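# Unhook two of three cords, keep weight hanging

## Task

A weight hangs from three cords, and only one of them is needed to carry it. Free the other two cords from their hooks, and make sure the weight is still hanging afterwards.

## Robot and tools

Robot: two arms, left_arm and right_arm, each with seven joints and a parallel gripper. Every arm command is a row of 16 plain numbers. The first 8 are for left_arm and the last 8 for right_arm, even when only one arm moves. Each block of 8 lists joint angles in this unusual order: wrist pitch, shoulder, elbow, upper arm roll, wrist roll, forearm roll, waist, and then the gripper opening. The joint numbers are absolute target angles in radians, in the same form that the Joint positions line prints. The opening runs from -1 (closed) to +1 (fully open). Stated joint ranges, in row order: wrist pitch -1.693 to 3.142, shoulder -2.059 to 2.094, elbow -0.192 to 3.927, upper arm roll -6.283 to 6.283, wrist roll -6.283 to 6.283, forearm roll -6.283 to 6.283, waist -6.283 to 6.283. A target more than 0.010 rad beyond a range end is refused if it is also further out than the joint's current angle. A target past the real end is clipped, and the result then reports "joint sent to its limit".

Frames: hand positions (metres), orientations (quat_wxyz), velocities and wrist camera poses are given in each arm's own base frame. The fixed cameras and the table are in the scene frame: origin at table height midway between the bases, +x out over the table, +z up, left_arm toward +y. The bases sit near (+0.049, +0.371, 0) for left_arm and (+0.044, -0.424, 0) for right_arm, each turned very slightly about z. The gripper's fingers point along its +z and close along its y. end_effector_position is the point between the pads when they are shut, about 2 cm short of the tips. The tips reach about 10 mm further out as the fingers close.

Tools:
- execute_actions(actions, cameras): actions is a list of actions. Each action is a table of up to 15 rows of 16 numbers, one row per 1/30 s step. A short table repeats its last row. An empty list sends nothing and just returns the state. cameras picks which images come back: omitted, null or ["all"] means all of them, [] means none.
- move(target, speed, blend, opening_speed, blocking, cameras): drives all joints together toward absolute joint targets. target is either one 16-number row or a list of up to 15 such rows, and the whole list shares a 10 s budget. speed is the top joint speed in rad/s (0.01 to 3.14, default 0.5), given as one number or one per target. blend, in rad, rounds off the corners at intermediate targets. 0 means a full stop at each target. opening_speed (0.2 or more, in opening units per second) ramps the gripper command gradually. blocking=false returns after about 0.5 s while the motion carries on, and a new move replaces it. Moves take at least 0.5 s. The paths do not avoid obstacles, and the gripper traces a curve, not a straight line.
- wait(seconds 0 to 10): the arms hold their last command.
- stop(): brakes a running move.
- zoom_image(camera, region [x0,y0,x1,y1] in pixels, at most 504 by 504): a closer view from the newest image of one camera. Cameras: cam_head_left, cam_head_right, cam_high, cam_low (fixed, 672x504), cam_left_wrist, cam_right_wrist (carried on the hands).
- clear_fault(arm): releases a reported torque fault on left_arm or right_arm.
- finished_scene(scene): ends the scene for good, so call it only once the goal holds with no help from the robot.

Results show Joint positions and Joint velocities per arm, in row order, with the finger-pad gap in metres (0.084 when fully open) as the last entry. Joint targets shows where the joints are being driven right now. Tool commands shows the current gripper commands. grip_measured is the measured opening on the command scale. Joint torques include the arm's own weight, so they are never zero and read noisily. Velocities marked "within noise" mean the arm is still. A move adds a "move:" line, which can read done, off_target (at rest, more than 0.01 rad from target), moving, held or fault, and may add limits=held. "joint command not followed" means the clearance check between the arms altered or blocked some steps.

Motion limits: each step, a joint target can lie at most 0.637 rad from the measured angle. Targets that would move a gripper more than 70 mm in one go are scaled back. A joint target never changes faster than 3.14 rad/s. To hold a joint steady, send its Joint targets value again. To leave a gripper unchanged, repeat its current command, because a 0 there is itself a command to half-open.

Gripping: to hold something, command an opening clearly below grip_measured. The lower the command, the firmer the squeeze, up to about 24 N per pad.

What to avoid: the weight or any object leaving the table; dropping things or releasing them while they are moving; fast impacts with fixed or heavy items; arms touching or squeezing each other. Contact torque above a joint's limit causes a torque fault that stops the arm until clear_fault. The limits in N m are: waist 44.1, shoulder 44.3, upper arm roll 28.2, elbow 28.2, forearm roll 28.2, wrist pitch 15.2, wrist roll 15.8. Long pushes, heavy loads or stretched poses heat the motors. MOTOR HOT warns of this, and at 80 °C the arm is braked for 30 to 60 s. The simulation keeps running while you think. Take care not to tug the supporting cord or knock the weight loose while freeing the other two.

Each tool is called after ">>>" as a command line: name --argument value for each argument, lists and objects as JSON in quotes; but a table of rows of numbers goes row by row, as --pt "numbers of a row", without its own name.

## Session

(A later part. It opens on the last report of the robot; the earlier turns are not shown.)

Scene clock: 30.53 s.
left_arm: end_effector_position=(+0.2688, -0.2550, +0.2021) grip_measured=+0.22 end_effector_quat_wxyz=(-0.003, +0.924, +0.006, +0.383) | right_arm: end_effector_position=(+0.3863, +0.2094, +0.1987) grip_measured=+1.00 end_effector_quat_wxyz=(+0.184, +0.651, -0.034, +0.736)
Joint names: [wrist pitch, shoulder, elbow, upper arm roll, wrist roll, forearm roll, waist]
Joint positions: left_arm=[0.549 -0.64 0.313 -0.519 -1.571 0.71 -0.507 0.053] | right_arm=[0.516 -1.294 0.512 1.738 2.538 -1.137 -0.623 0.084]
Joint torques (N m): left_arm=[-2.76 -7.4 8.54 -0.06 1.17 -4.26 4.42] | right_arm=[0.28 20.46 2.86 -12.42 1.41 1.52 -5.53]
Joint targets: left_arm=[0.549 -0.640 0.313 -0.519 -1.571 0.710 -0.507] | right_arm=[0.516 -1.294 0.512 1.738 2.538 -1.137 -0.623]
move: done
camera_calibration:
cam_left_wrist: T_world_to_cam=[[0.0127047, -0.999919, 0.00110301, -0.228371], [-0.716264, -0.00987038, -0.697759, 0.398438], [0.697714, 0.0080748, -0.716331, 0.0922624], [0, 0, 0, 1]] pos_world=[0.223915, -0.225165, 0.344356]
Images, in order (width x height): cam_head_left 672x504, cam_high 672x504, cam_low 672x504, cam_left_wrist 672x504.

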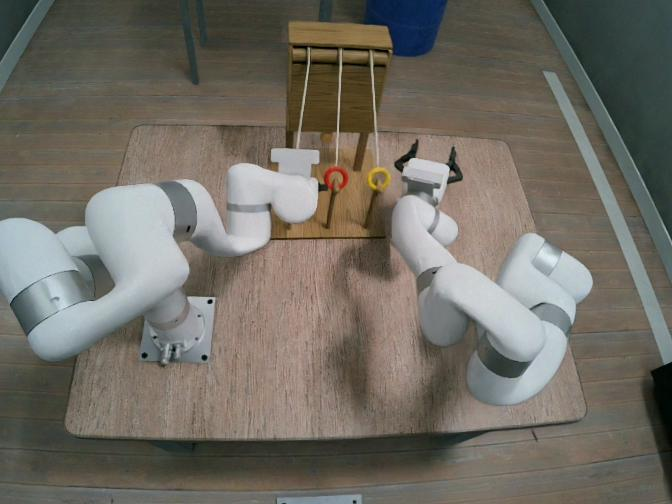

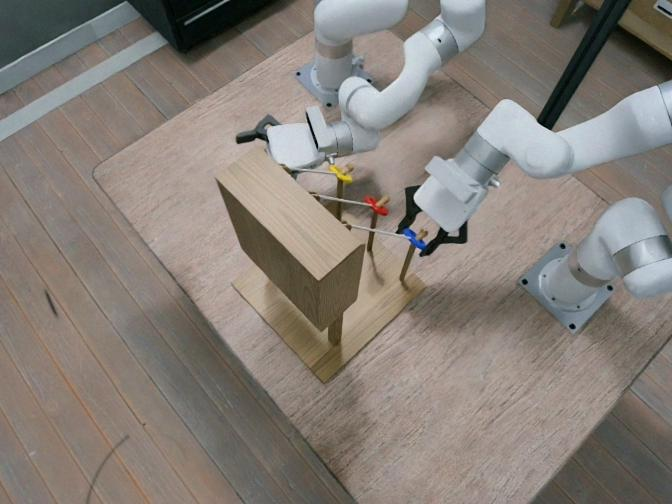

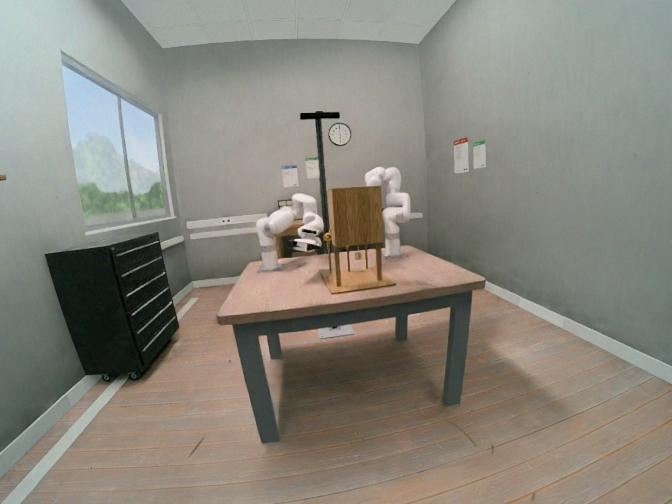

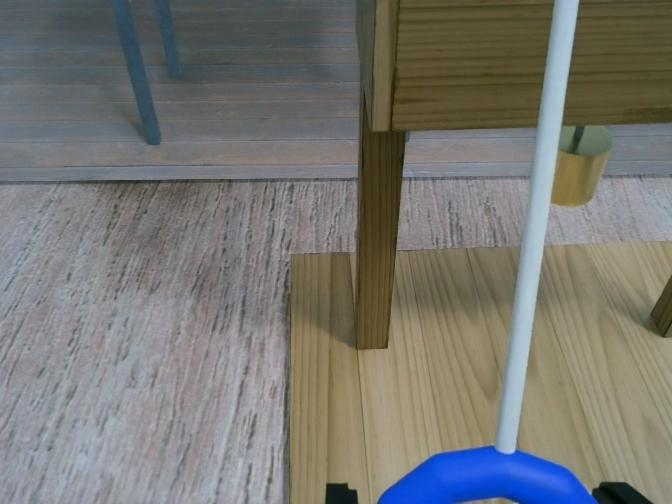

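>>> move --target '[0.607, -0.689, 0.292, -0.525, -1.571, 0.651, -0.584, -0.2, 0.516, -1.294, 0.512, 1.738, 2.538, -1.137, -0.623, 1.0]' --speed 0.15 --cameras '["cam_left_wrist", "cam_low", "cam_high", "cam_head_left"]'

>>> zoom_image --camera "cam_low" --region '[325, 235, 395, 300]'

>>> zoom_image --camera "cam_high" --region '[360, 180, 470, 270]'

Scene clock: 32.93 s.
left_arm: end_effector_position=(+0.2490, -0.2551, +0.2034) grip_measured=+0.22 end_effector_quat_wxyz=(-0.003, +0.924, +0.006, +0.383) | right_arm: end_effector_position=(+0.3863, +0.2094, +0.1987) grip_measured=+1.00 end_effector_quat_wxyz=(+0.184, +0.651, -0.034, +0.736)
Joint names: [wrist pitch, shoulder, elbow, upper arm roll, wrist roll, forearm roll, waist]
Joint positions: left_arm=[0.607 -0.689 0.292 -0.525 -1.571 0.651 -0.584 0.053] | right_arm=[0.516 -1.294 0.512 1.738 2.538 -1.137 -0.623 0.084]
Joint torques (N m): left_arm=[1.03 -6.57 8.87 0.11 1.12 -4.25 -6] | right_arm=[0.45 20.73 2.96 -12.44 1.15 1.51 -5.45]
Joint targets: left_arm=[0.607 -0.689 0.292 -0.525 -1.571 0.651 -0.584] | right_arm=[0.516 -1.294 0.512 1.738 2.538 -1.137 -0.623]
move: done
camera_calibration:
cam_left_wrist: T_world_to_cam=[[0.0134121, -0.999909, 0.0012477, -0.228412], [-0.716106, -0.0104762, -0.697913, 0.384905], [0.697863, 0.00846701, -0.716181, 0.107013], [0, 0, 0, 1]] pos_world=[0.204015, -0.225265, 0.345556]
Images, in order (width x height): cam_head_left 672x504, cam_high 672x504, cam_low 672x504, cam_left_wrist 672x504.

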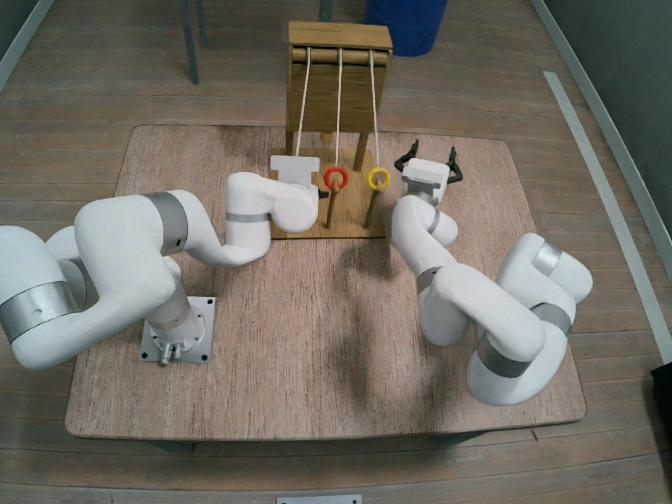

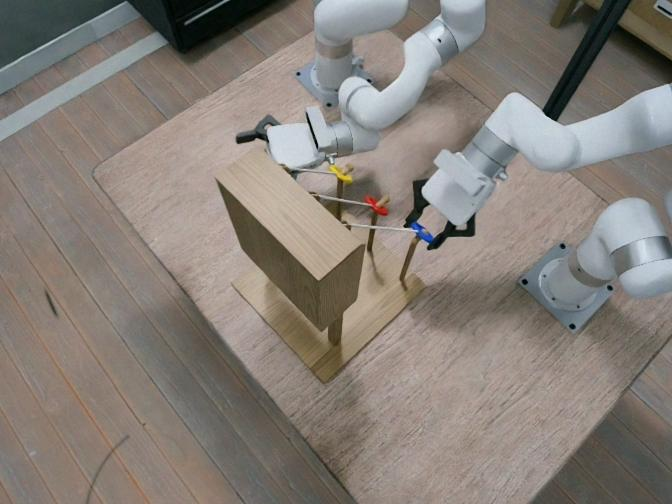

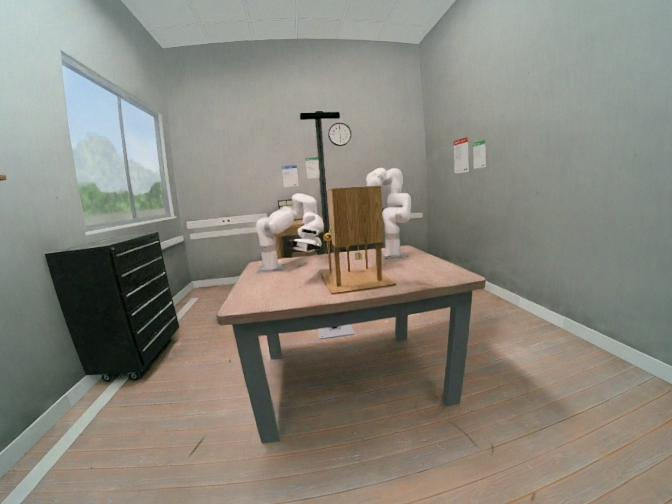

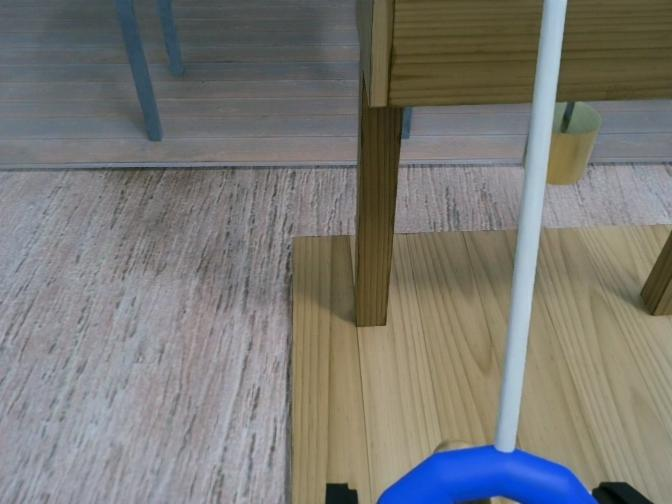

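Scaled by 7.200 from the camera's 672x504 image, which has a finer 960x720 frame.

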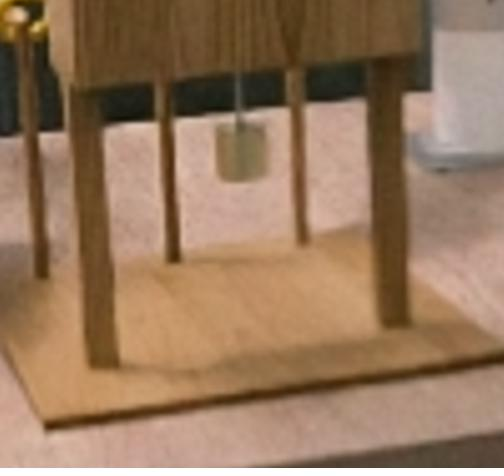

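Scaled by 4.582 from the camera's 672x504 image, which has a finer 960x720 frame.

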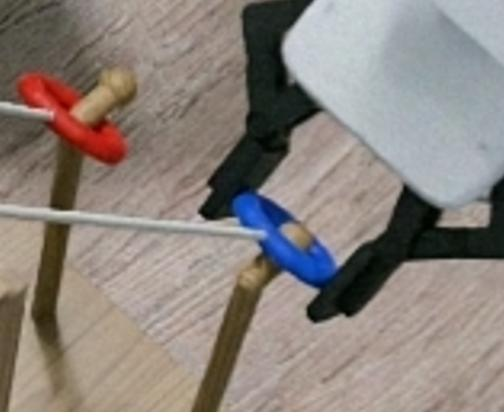

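>>> move --target '[0.677, -0.747, 0.273, -0.555, -1.571, 0.568, -0.664, -0.2, 0.516, -1.294, 0.512, 1.738, 2.538, -1.137, -0.623, 1.0]' --speed 0.15 --cameras '["cam_left_wrist", "cam_low", "cam_high", "cam_head_left"]'

>>> zoom_image --camera "cam_low" --region '[325, 235, 395, 300]'

>>> zoom_image --camera "cam_high" --region '[360, 180, 470, 270]'

Scene clock: 34.20 s.
left_arm: end_effector_position=(+0.2240, -0.2556, +0.2043) grip_measured=+0.22 end_effector_quat_wxyz=(-0.003, +0.924, +0.007, +0.383) | right_arm: end_effector_position=(+0.3863, +0.2094, +0.1987) grip_measured=+1.00 end_effector_quat_wxyz=(+0.184, +0.651, -0.034, +0.736)
Joint names: [wrist pitch, shoulder, elbow, upper arm roll, wrist roll, forearm roll, waist]
Joint positions: left_arm=[0.677 -0.747 0.273 -0.555 -1.571 0.568 -0.664 0.053] | right_arm=[0.516 -1.294 0.512 1.738 2.538 -1.137 -0.623 0.084]
Joint torques (N m): left_arm=[0.94 -6.11 8.77 0.52 1.22 -4.27 -6.22] | right_arm=[0.45 20.71 2.62 -12.2 1.22 1.43 -5.44]
Joint targets: left_arm=[0.677 -0.747 0.273 -0.555 -1.571 0.568 -0.664] | right_arm=[0.516 -1.294 0.512 1.738 2.538 -1.137 -0.623]
move: done
camera_calibration:
cam_left_wrist: T_world_to_cam=[[0.0138359, -0.999902, 0.00195486, -0.228796], [-0.716147, -0.0112738, -0.697859, 0.367505], [0.697813, 0.00825553, -0.716233, 0.125158], [0, 0, 0, 1]] pos_world=[0.179016, -0.225664, 0.346557]
Images, in order (width x height): cam_head_left 672x504, cam_high 672x504, cam_low 672x504, cam_left_wrist 672x504.

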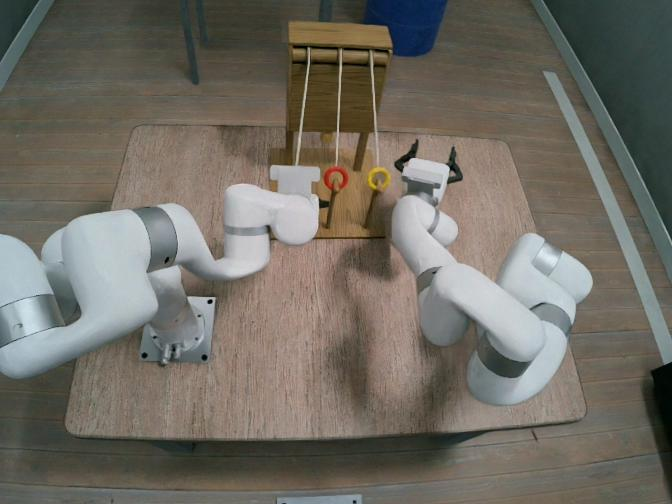

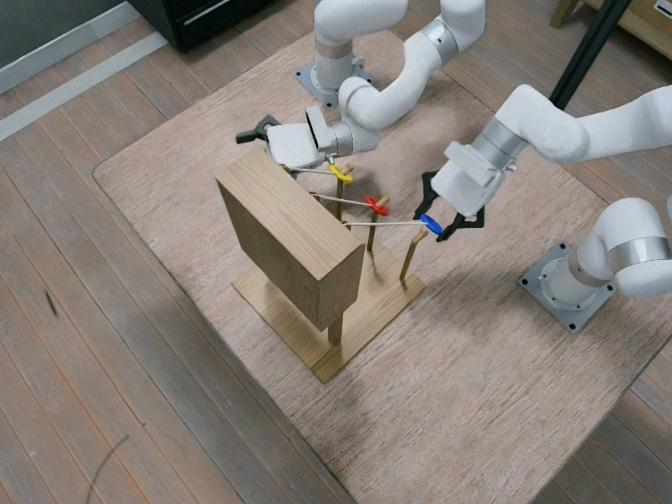

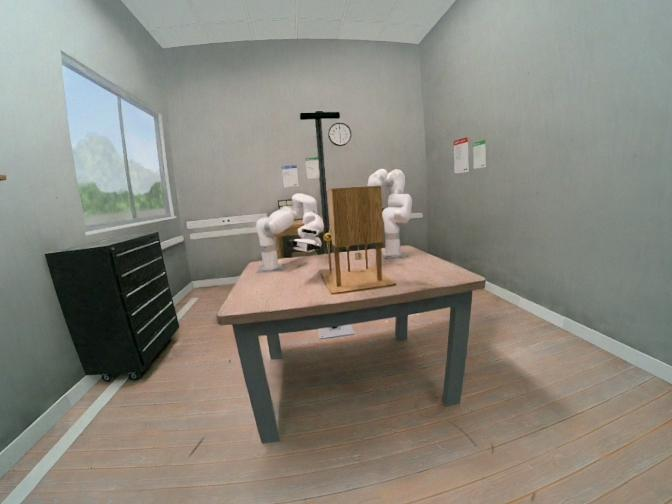

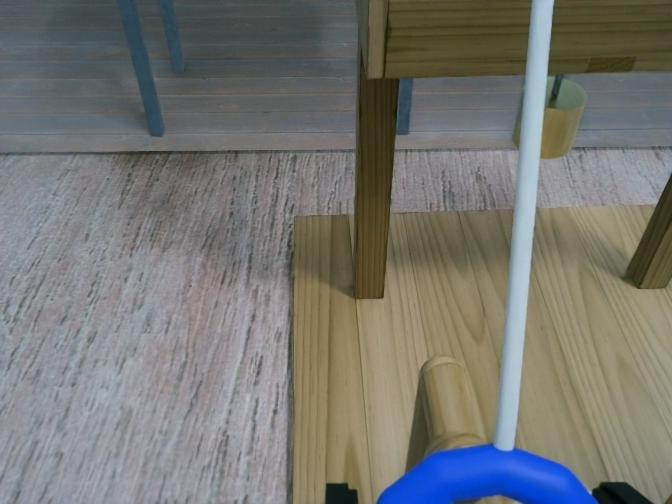

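Scaled by 7.200 from the camera's 672x504 image, which has a finer 960x720 frame.

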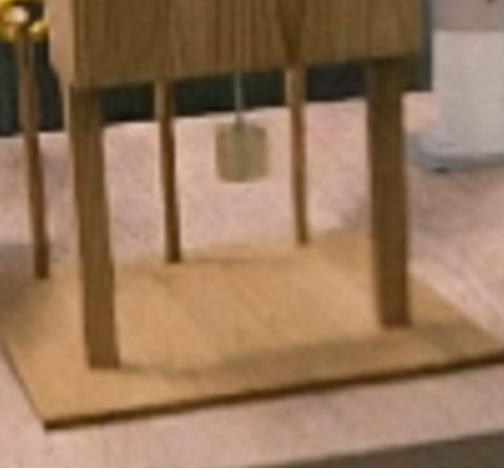

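Scaled by 4.582 from the camera's 672x504 image, which has a finer 960x720 frame.

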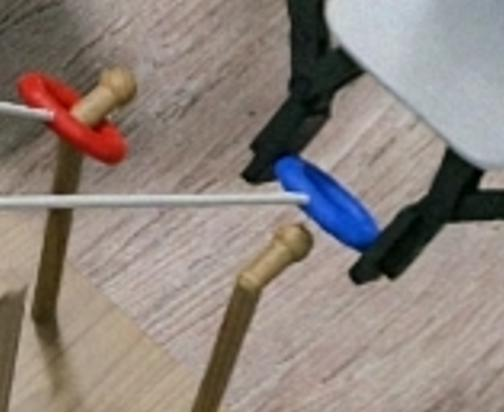

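>>> move --target '[0.960, -0.773, 0.392, -0.289, -1.571, 0.665, -0.978, -0.2, 0.516, -1.294, 0.512, 1.738, 2.538, -1.137, -0.623, 1.0]' --speed 0.25 --cameras '["cam_left_wrist", "cam_low", "cam_high", "cam_head_left"]'

>>> zoom_image --camera "cam_high" --region '[330, 150, 480, 290]'

>>> zoom_image --camera "cam_head_left" --region '[240, 10, 420, 250]'

Scene clock: 37.20 s.
left_arm: end_effector_position=(+0.2139, -0.2557, +0.2641) grip_measured=+0.22 end_effector_quat_wxyz=(-0.003, +0.924, +0.006, +0.383) | right_arm: end_effector_position=(+0.3863, +0.2094, +0.1987) grip_measured=+1.00 end_effector_quat_wxyz=(+0.184, +0.651, -0.034, +0.736)
Joint names: [wrist pitch, shoulder, elbow, upper arm roll, wrist roll, forearm roll, waist]
Joint positions: left_arm=[0.96 -0.773 0.392 -0.289 -1.571 0.665 -0.978 0.053] | right_arm=[0.516 -1.294 0.512 1.738 2.538 -1.137 -0.623 0.084]
Joint torques (N m): left_arm=[0.91 -8.15 16.59 9.64 1.16 3.95 -5.54] | right_arm=[0.43 20.47 2.88 -12.48 1.18 1.52 -5.86]
Joint targets: left_arm=[0.960 -0.773 0.392 -0.289 -1.571 0.665 -0.978] | right_arm=[0.516 -1.294 0.512 1.738 2.538 -1.137 -0.623]
move: done
camera_calibration:
cam_left_wrist: T_world_to_cam=[[0.0134119, -0.999909, 0.00152389, -0.22873], [-0.71645, -0.0106729, -0.697557, 0.402138], [0.697509, 0.00826378, -0.716528, 0.175142], [0, 0, 0, 1]] pos_world=[0.169017, -0.225864, 0.406357]
Images, in order (width x height): cam_head_left 672x504, cam_high 672x504, cam_low 672x504, cam_left_wrist 672x504.

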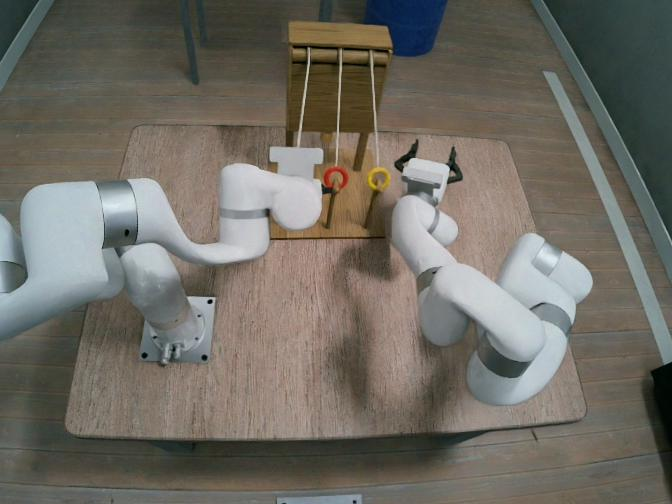

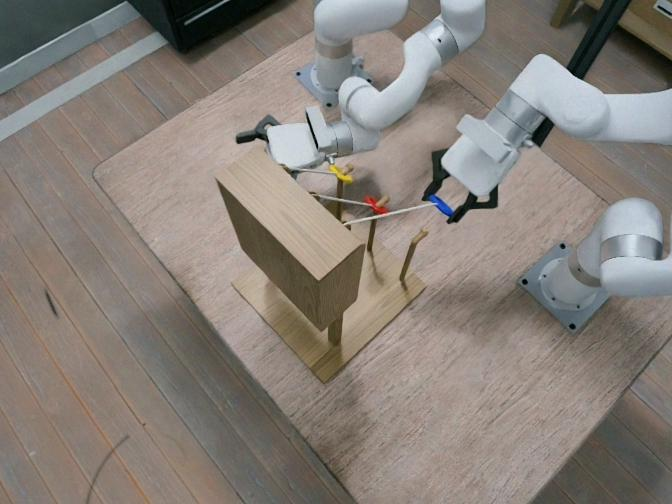

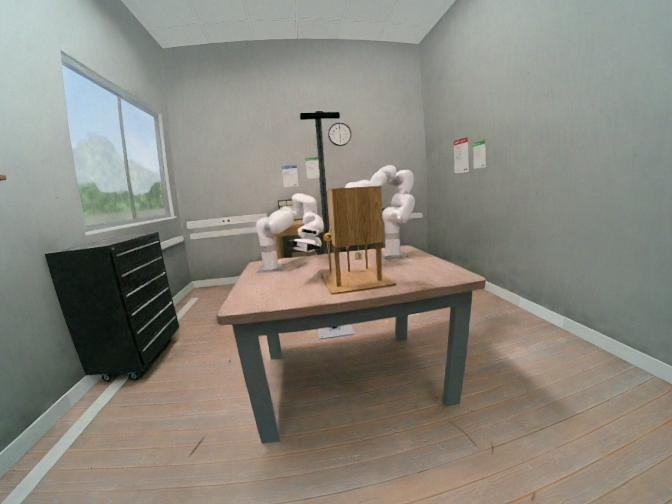

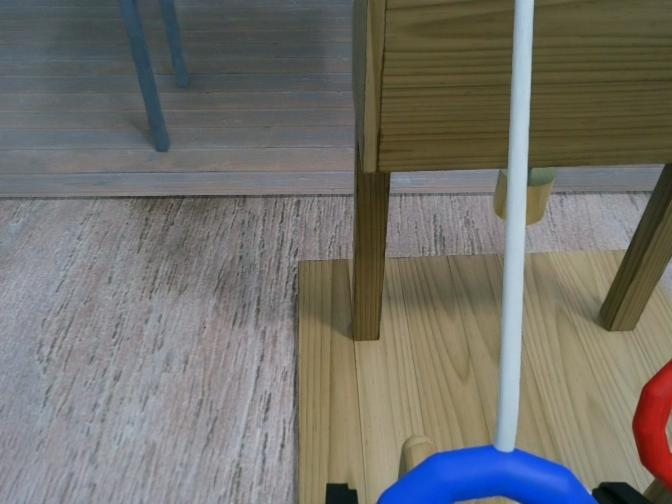

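Scaled by 3.360 from the camera's 672x504 image, which has a finer 960x720 frame.

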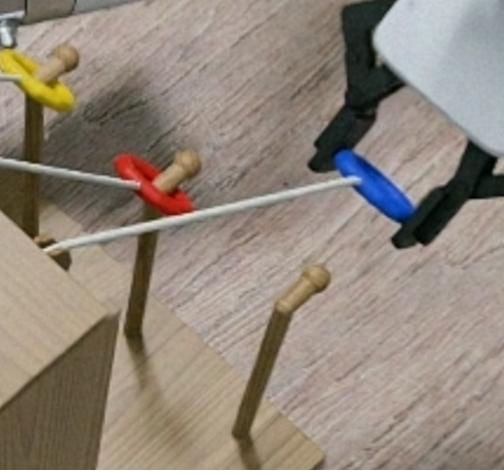

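Scaled by 2.100 from the camera's 672x504 image, which has a finer 960x720 frame.

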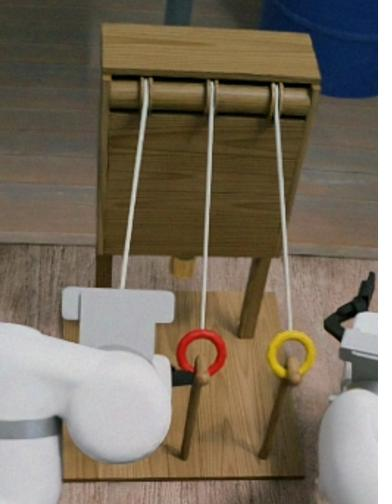

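>>> move --target '[0.840, -0.460, 0.631, 0.288, -1.571, 1.074, -1.183, -0.2, 0.516, -1.294, 0.512, 1.738, 2.538, -1.137, -0.623, 1.0]' --speed 0.25

>>> zoom_image --camera "cam_high" --region '[310, 130, 480, 290]'

>>> zoom_image --camera "cam_head_left" --region '[240, 10, 420, 250]'

Scene clock: 40.33 s.
left_arm: end_effector_position=(+0.3548, -0.2660, +0.2798) grip_measured=+0.22 end_effector_quat_wxyz=(-0.003, +0.924, +0.007, +0.382) | right_arm: end_effector_position=(+0.3863, +0.2094, +0.1987) grip_measured=+1.00 end_effector_quat_wxyz=(+0.184, +0.651, -0.034, +0.736)
Joint names: [wrist pitch, shoulder, elbow, upper arm roll, wrist roll, forearm roll, waist]
Joint positions: left_arm=[0.84 -0.46 0.631 0.288 -1.571 1.074 -1.183 0.053] | right_arm=[0.516 -1.294 0.512 1.738 2.538 -1.137 -0.623 0.084]
Joint torques (N m): left_arm=[-2.99 -3.1 16.91 2.58 1.12 3.83 -5.42] | right_arm=[0.59 20.44 2.72 -12.43 1.23 1.46 -5.49]
Joint targets: left_arm=[0.840 -0.460 0.631 0.288 -1.571 1.074 -1.183] | right_arm=[0.516 -1.294 0.512 1.738 2.538 -1.137 -0.623]
move: done
camera_calibration:
cam_left_wrist: T_world_to_cam=[[0.0139788, -0.999901, 0.00151913, -0.241115], [-0.716689, -0.0110788, -0.697305, 0.513801], [0.697253, 0.00865876, -0.716773, 0.0884722], [0, 0, 0, 1]] pos_world=[0.309918, -0.236165, 0.422057]
cam_right_wrist: T_world_to_cam=[[-0.334687, -0.925078, 0.179488, 0.316937], [0.103664, -0.225461, -0.968721, 0.262687], [0.93661, -0.305612, 0.171356, -0.197723], [0, 0, 0, 1]] pos_world=[0.264033, 0.291991, 0.231465]

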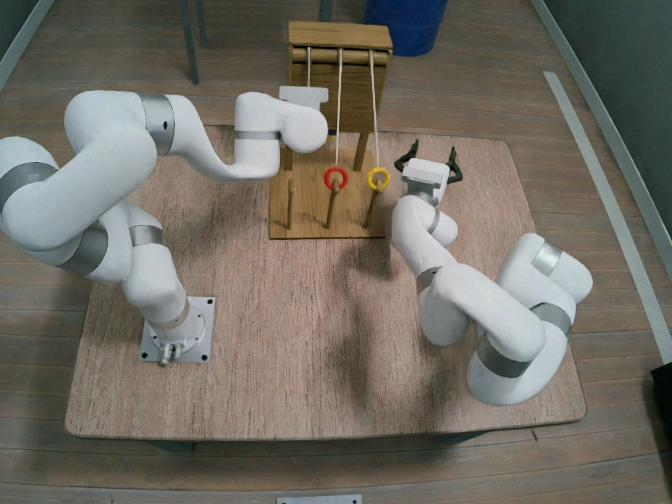

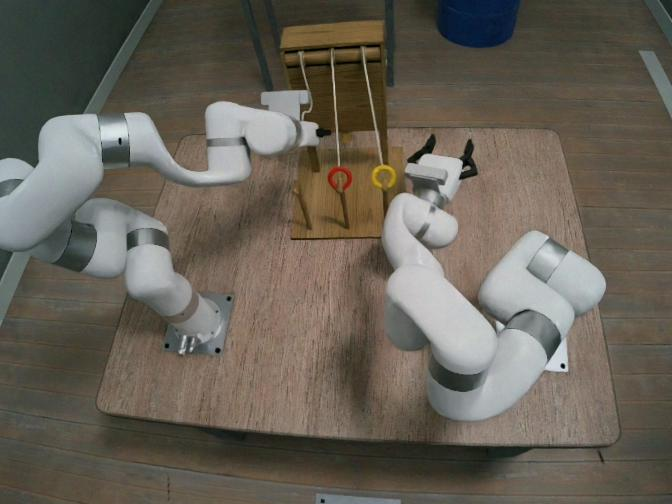

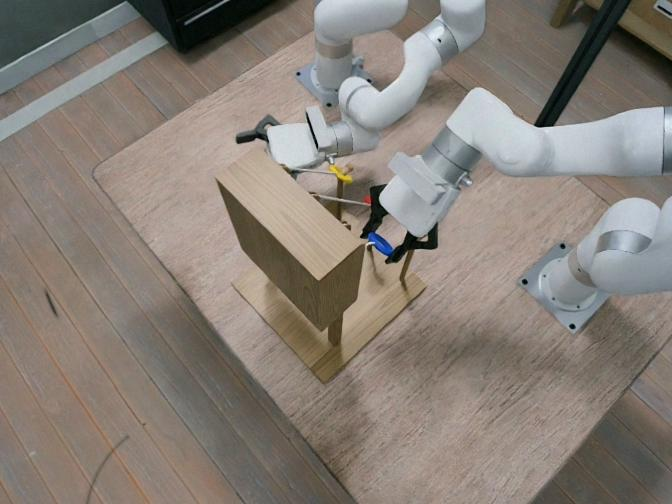

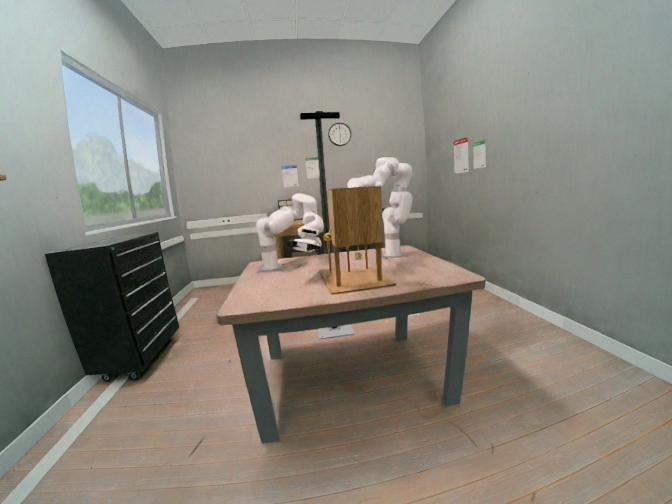

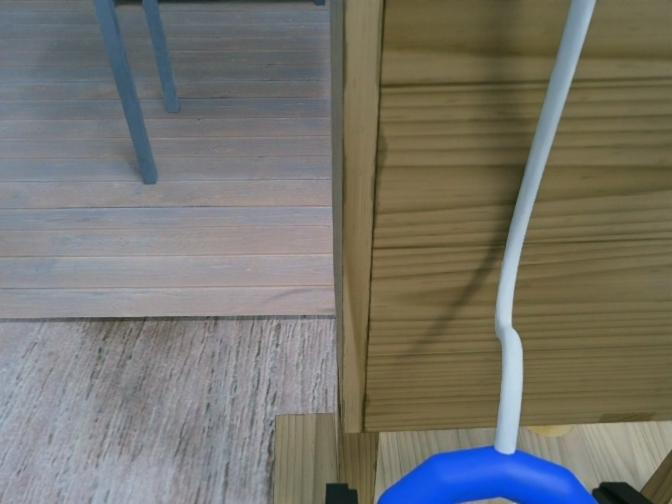

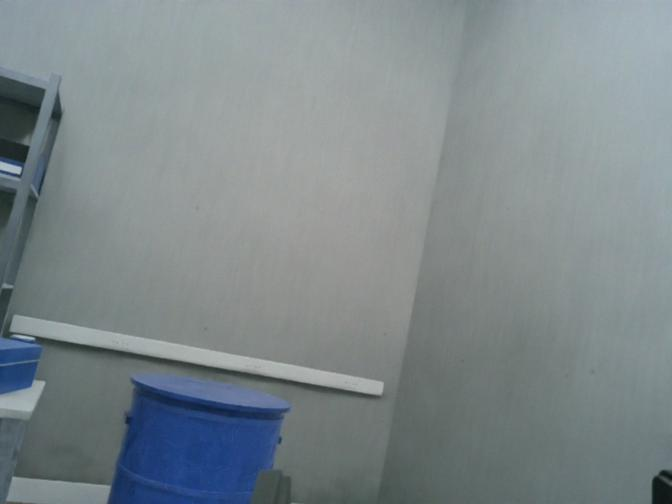

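Scaled by 2.965 from the camera's 672x504 image, which has a finer 960x720 frame.

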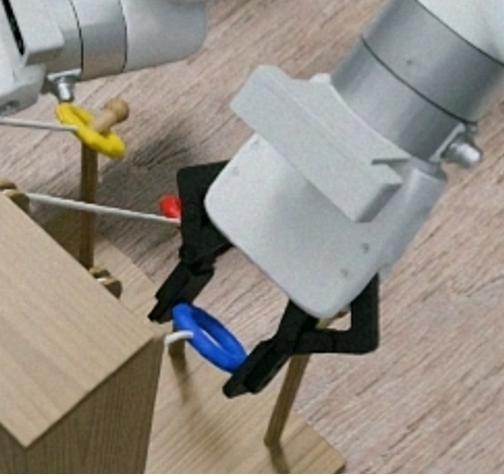

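Scaled by 2.100 from the camera's 672x504 image, which has a finer 960x720 frame.

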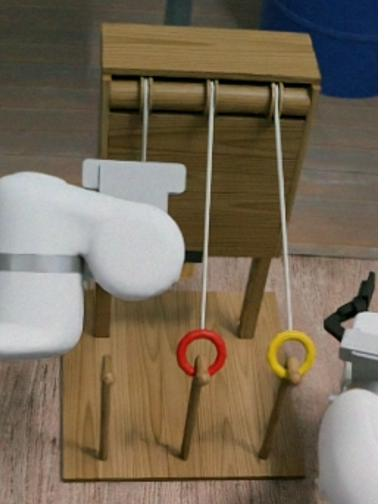

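>>> zoom_image --camera "cam_left_wrist" --region '[320, 0, 672, 504]'

>>> zoom_image --camera "cam_head_right" --region '[260, 10, 400, 200]'

>>> zoom_image --camera "cam_low" --region '[300, 170, 420, 310]'

Scaled by 1.000.

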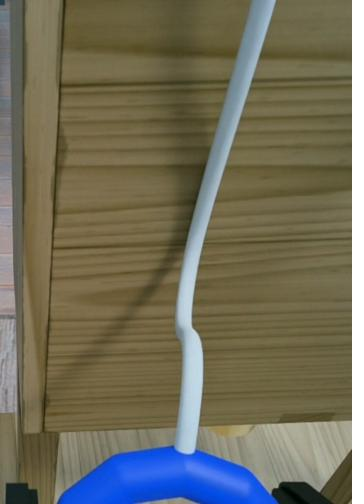

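Scaled by 2.653 from the camera's 672x504 image, which has a finer 960x720 frame.

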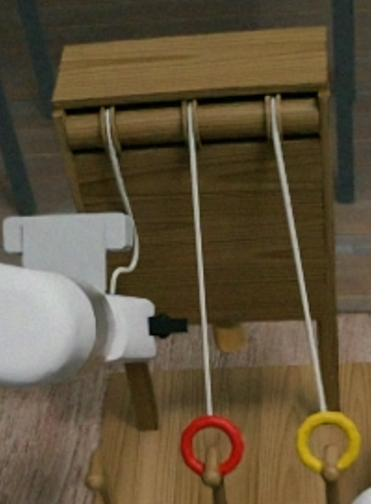

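Scaled by 3.600 from the camera's 672x504 image, which has a finer 960x720 frame.

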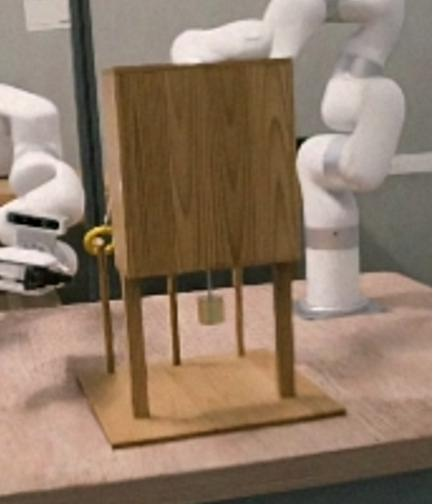

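>>> move --pt "0.617 -0.309 0.649 0.083 -1.571 1.077 -0.834 -0.2 0.516 -1.294 0.512 1.738 2.538 -1.137 -0.623 1.0" --pt "0.400 -0.206 0.684 -0.590 -1.571 1.049 -0.043 -0.2 0.516 -1.294 0.512 1.738 2.538 -1.137 -0.623 1.0" --speed '[0.3, 0.4]' --blend 0.05

>>> zoom_image --camera "cam_head_right" --region '[260, 10, 400, 200]'

>>> zoom_image --camera "cam_low" --region '[300, 170, 420, 310]'

Scene clock: 48.53 s.
left_arm: end_effector_position=(+0.4227, -0.2672, +0.2200) grip_measured=+0.22 end_effector_quat_wxyz=(-0.003, +0.924, +0.007, +0.383) | right_arm: end_effector_position=(+0.3863, +0.2094, +0.1987) grip_measured=+1.00 end_effector_quat_wxyz=(+0.184, +0.651, -0.034, +0.736)
Joint names: [wrist pitch, shoulder, elbow, upper arm roll, wrist roll, forearm roll, waist]
Joint positions: left_arm=[0.4 -0.206 0.684 -0.59 -1.571 1.049 -0.043 0.053] | right_arm=[0.516 -1.294 0.512 1.738 2.538 -1.137 -0.623 0.084]
Joint torques (N m): left_arm=[-2.66 -3.54 16.86 1.68 1.09 -3.84 8] | right_arm=[0.65 20.61 2.82 -12.37 1.24 1.52 -5.88]
Joint targets: left_arm=[0.400 -0.206 0.684 -0.590 -1.571 1.049 -0.043] | right_arm=[0.516 -1.294 0.512 1.738 2.538 -1.137 -0.623]
move: done
camera_calibration:
cam_left_wrist: T_world_to_cam=[[0.0138358, -0.999903, 0.00166739, -0.243073], [-0.716345, -0.0110756, -0.697658, 0.520751], [0.697609, 0.00845825, -0.716429, -0.00203057], [0, 0, 0, 1]] pos_world=[0.377817, -0.237264, 0.362257]
cam_right_wrist: T_world_to_cam=[[-0.334687, -0.925078, 0.179488, 0.316937], [0.103664, -0.225461, -0.968721, 0.262687], [0.93661, -0.305612, 0.171356, -0.197723], [0, 0, 0, 1]] pos_world=[0.264033, 0.291991, 0.231465]

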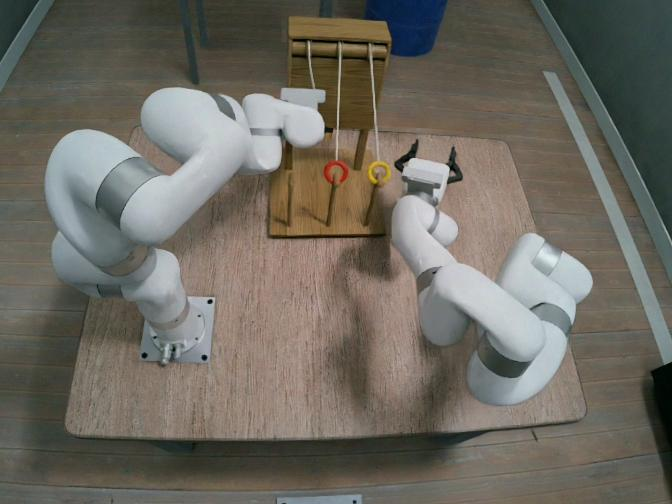

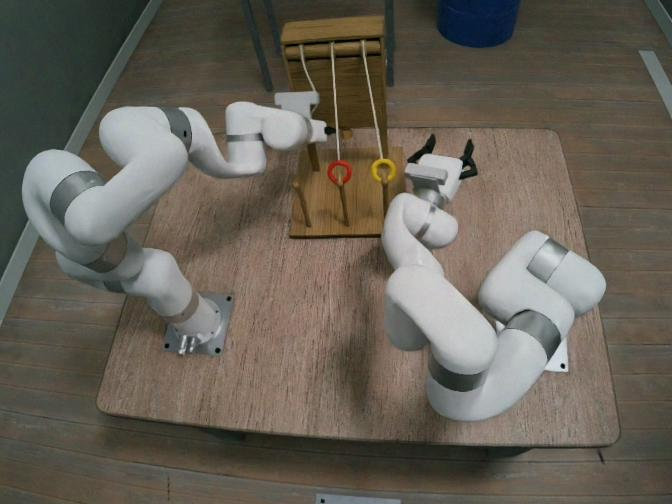

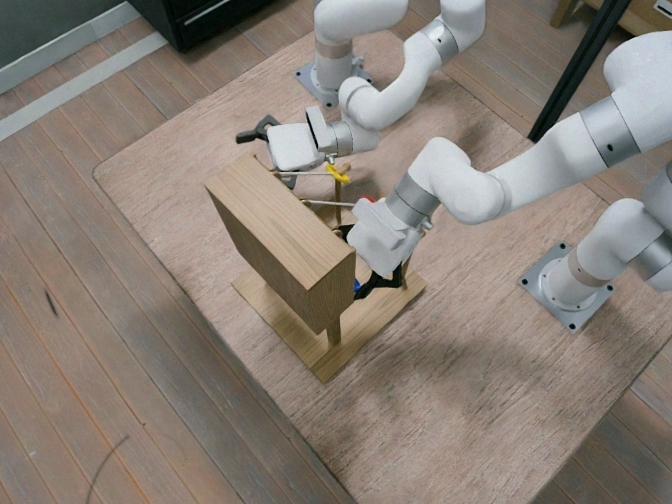

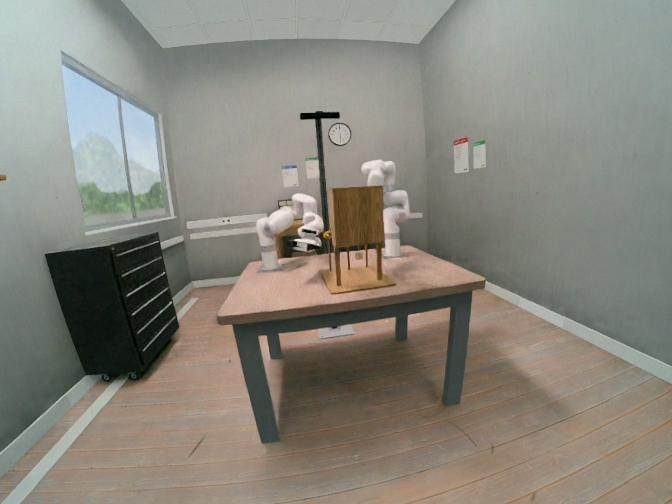

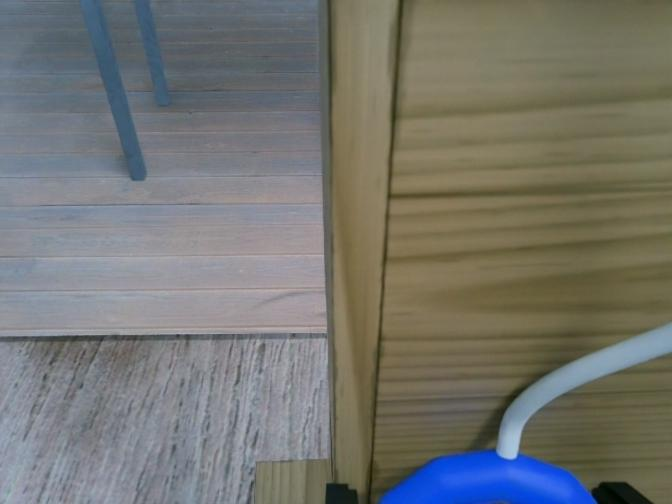

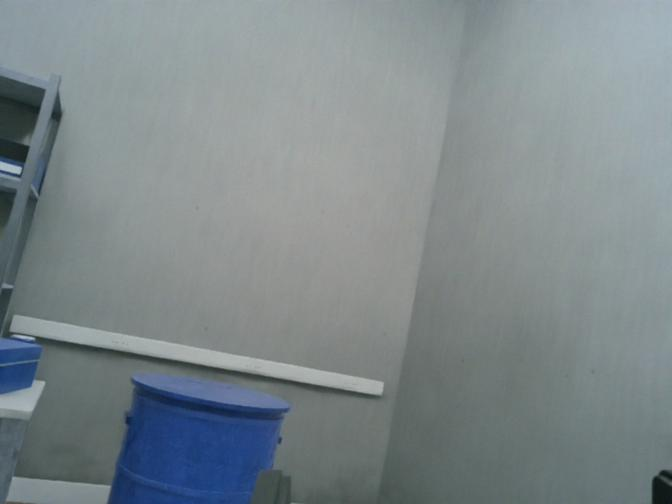

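Scaled by 2.653 from the camera's 672x504 image, which has a finer 960x720 frame.

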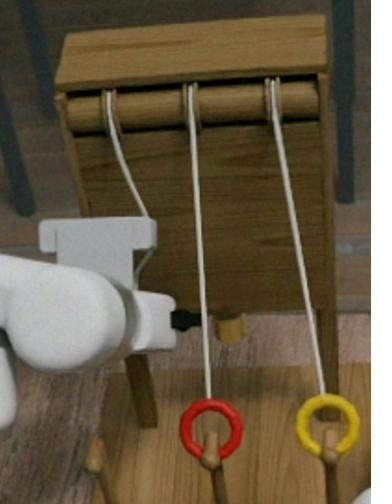

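Scaled by 3.600 from the camera's 672x504 image, which has a finer 960x720 frame.

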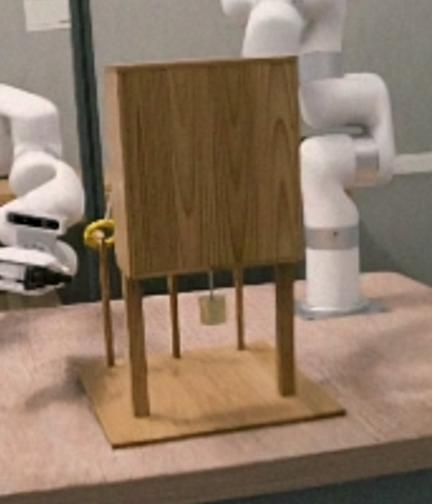

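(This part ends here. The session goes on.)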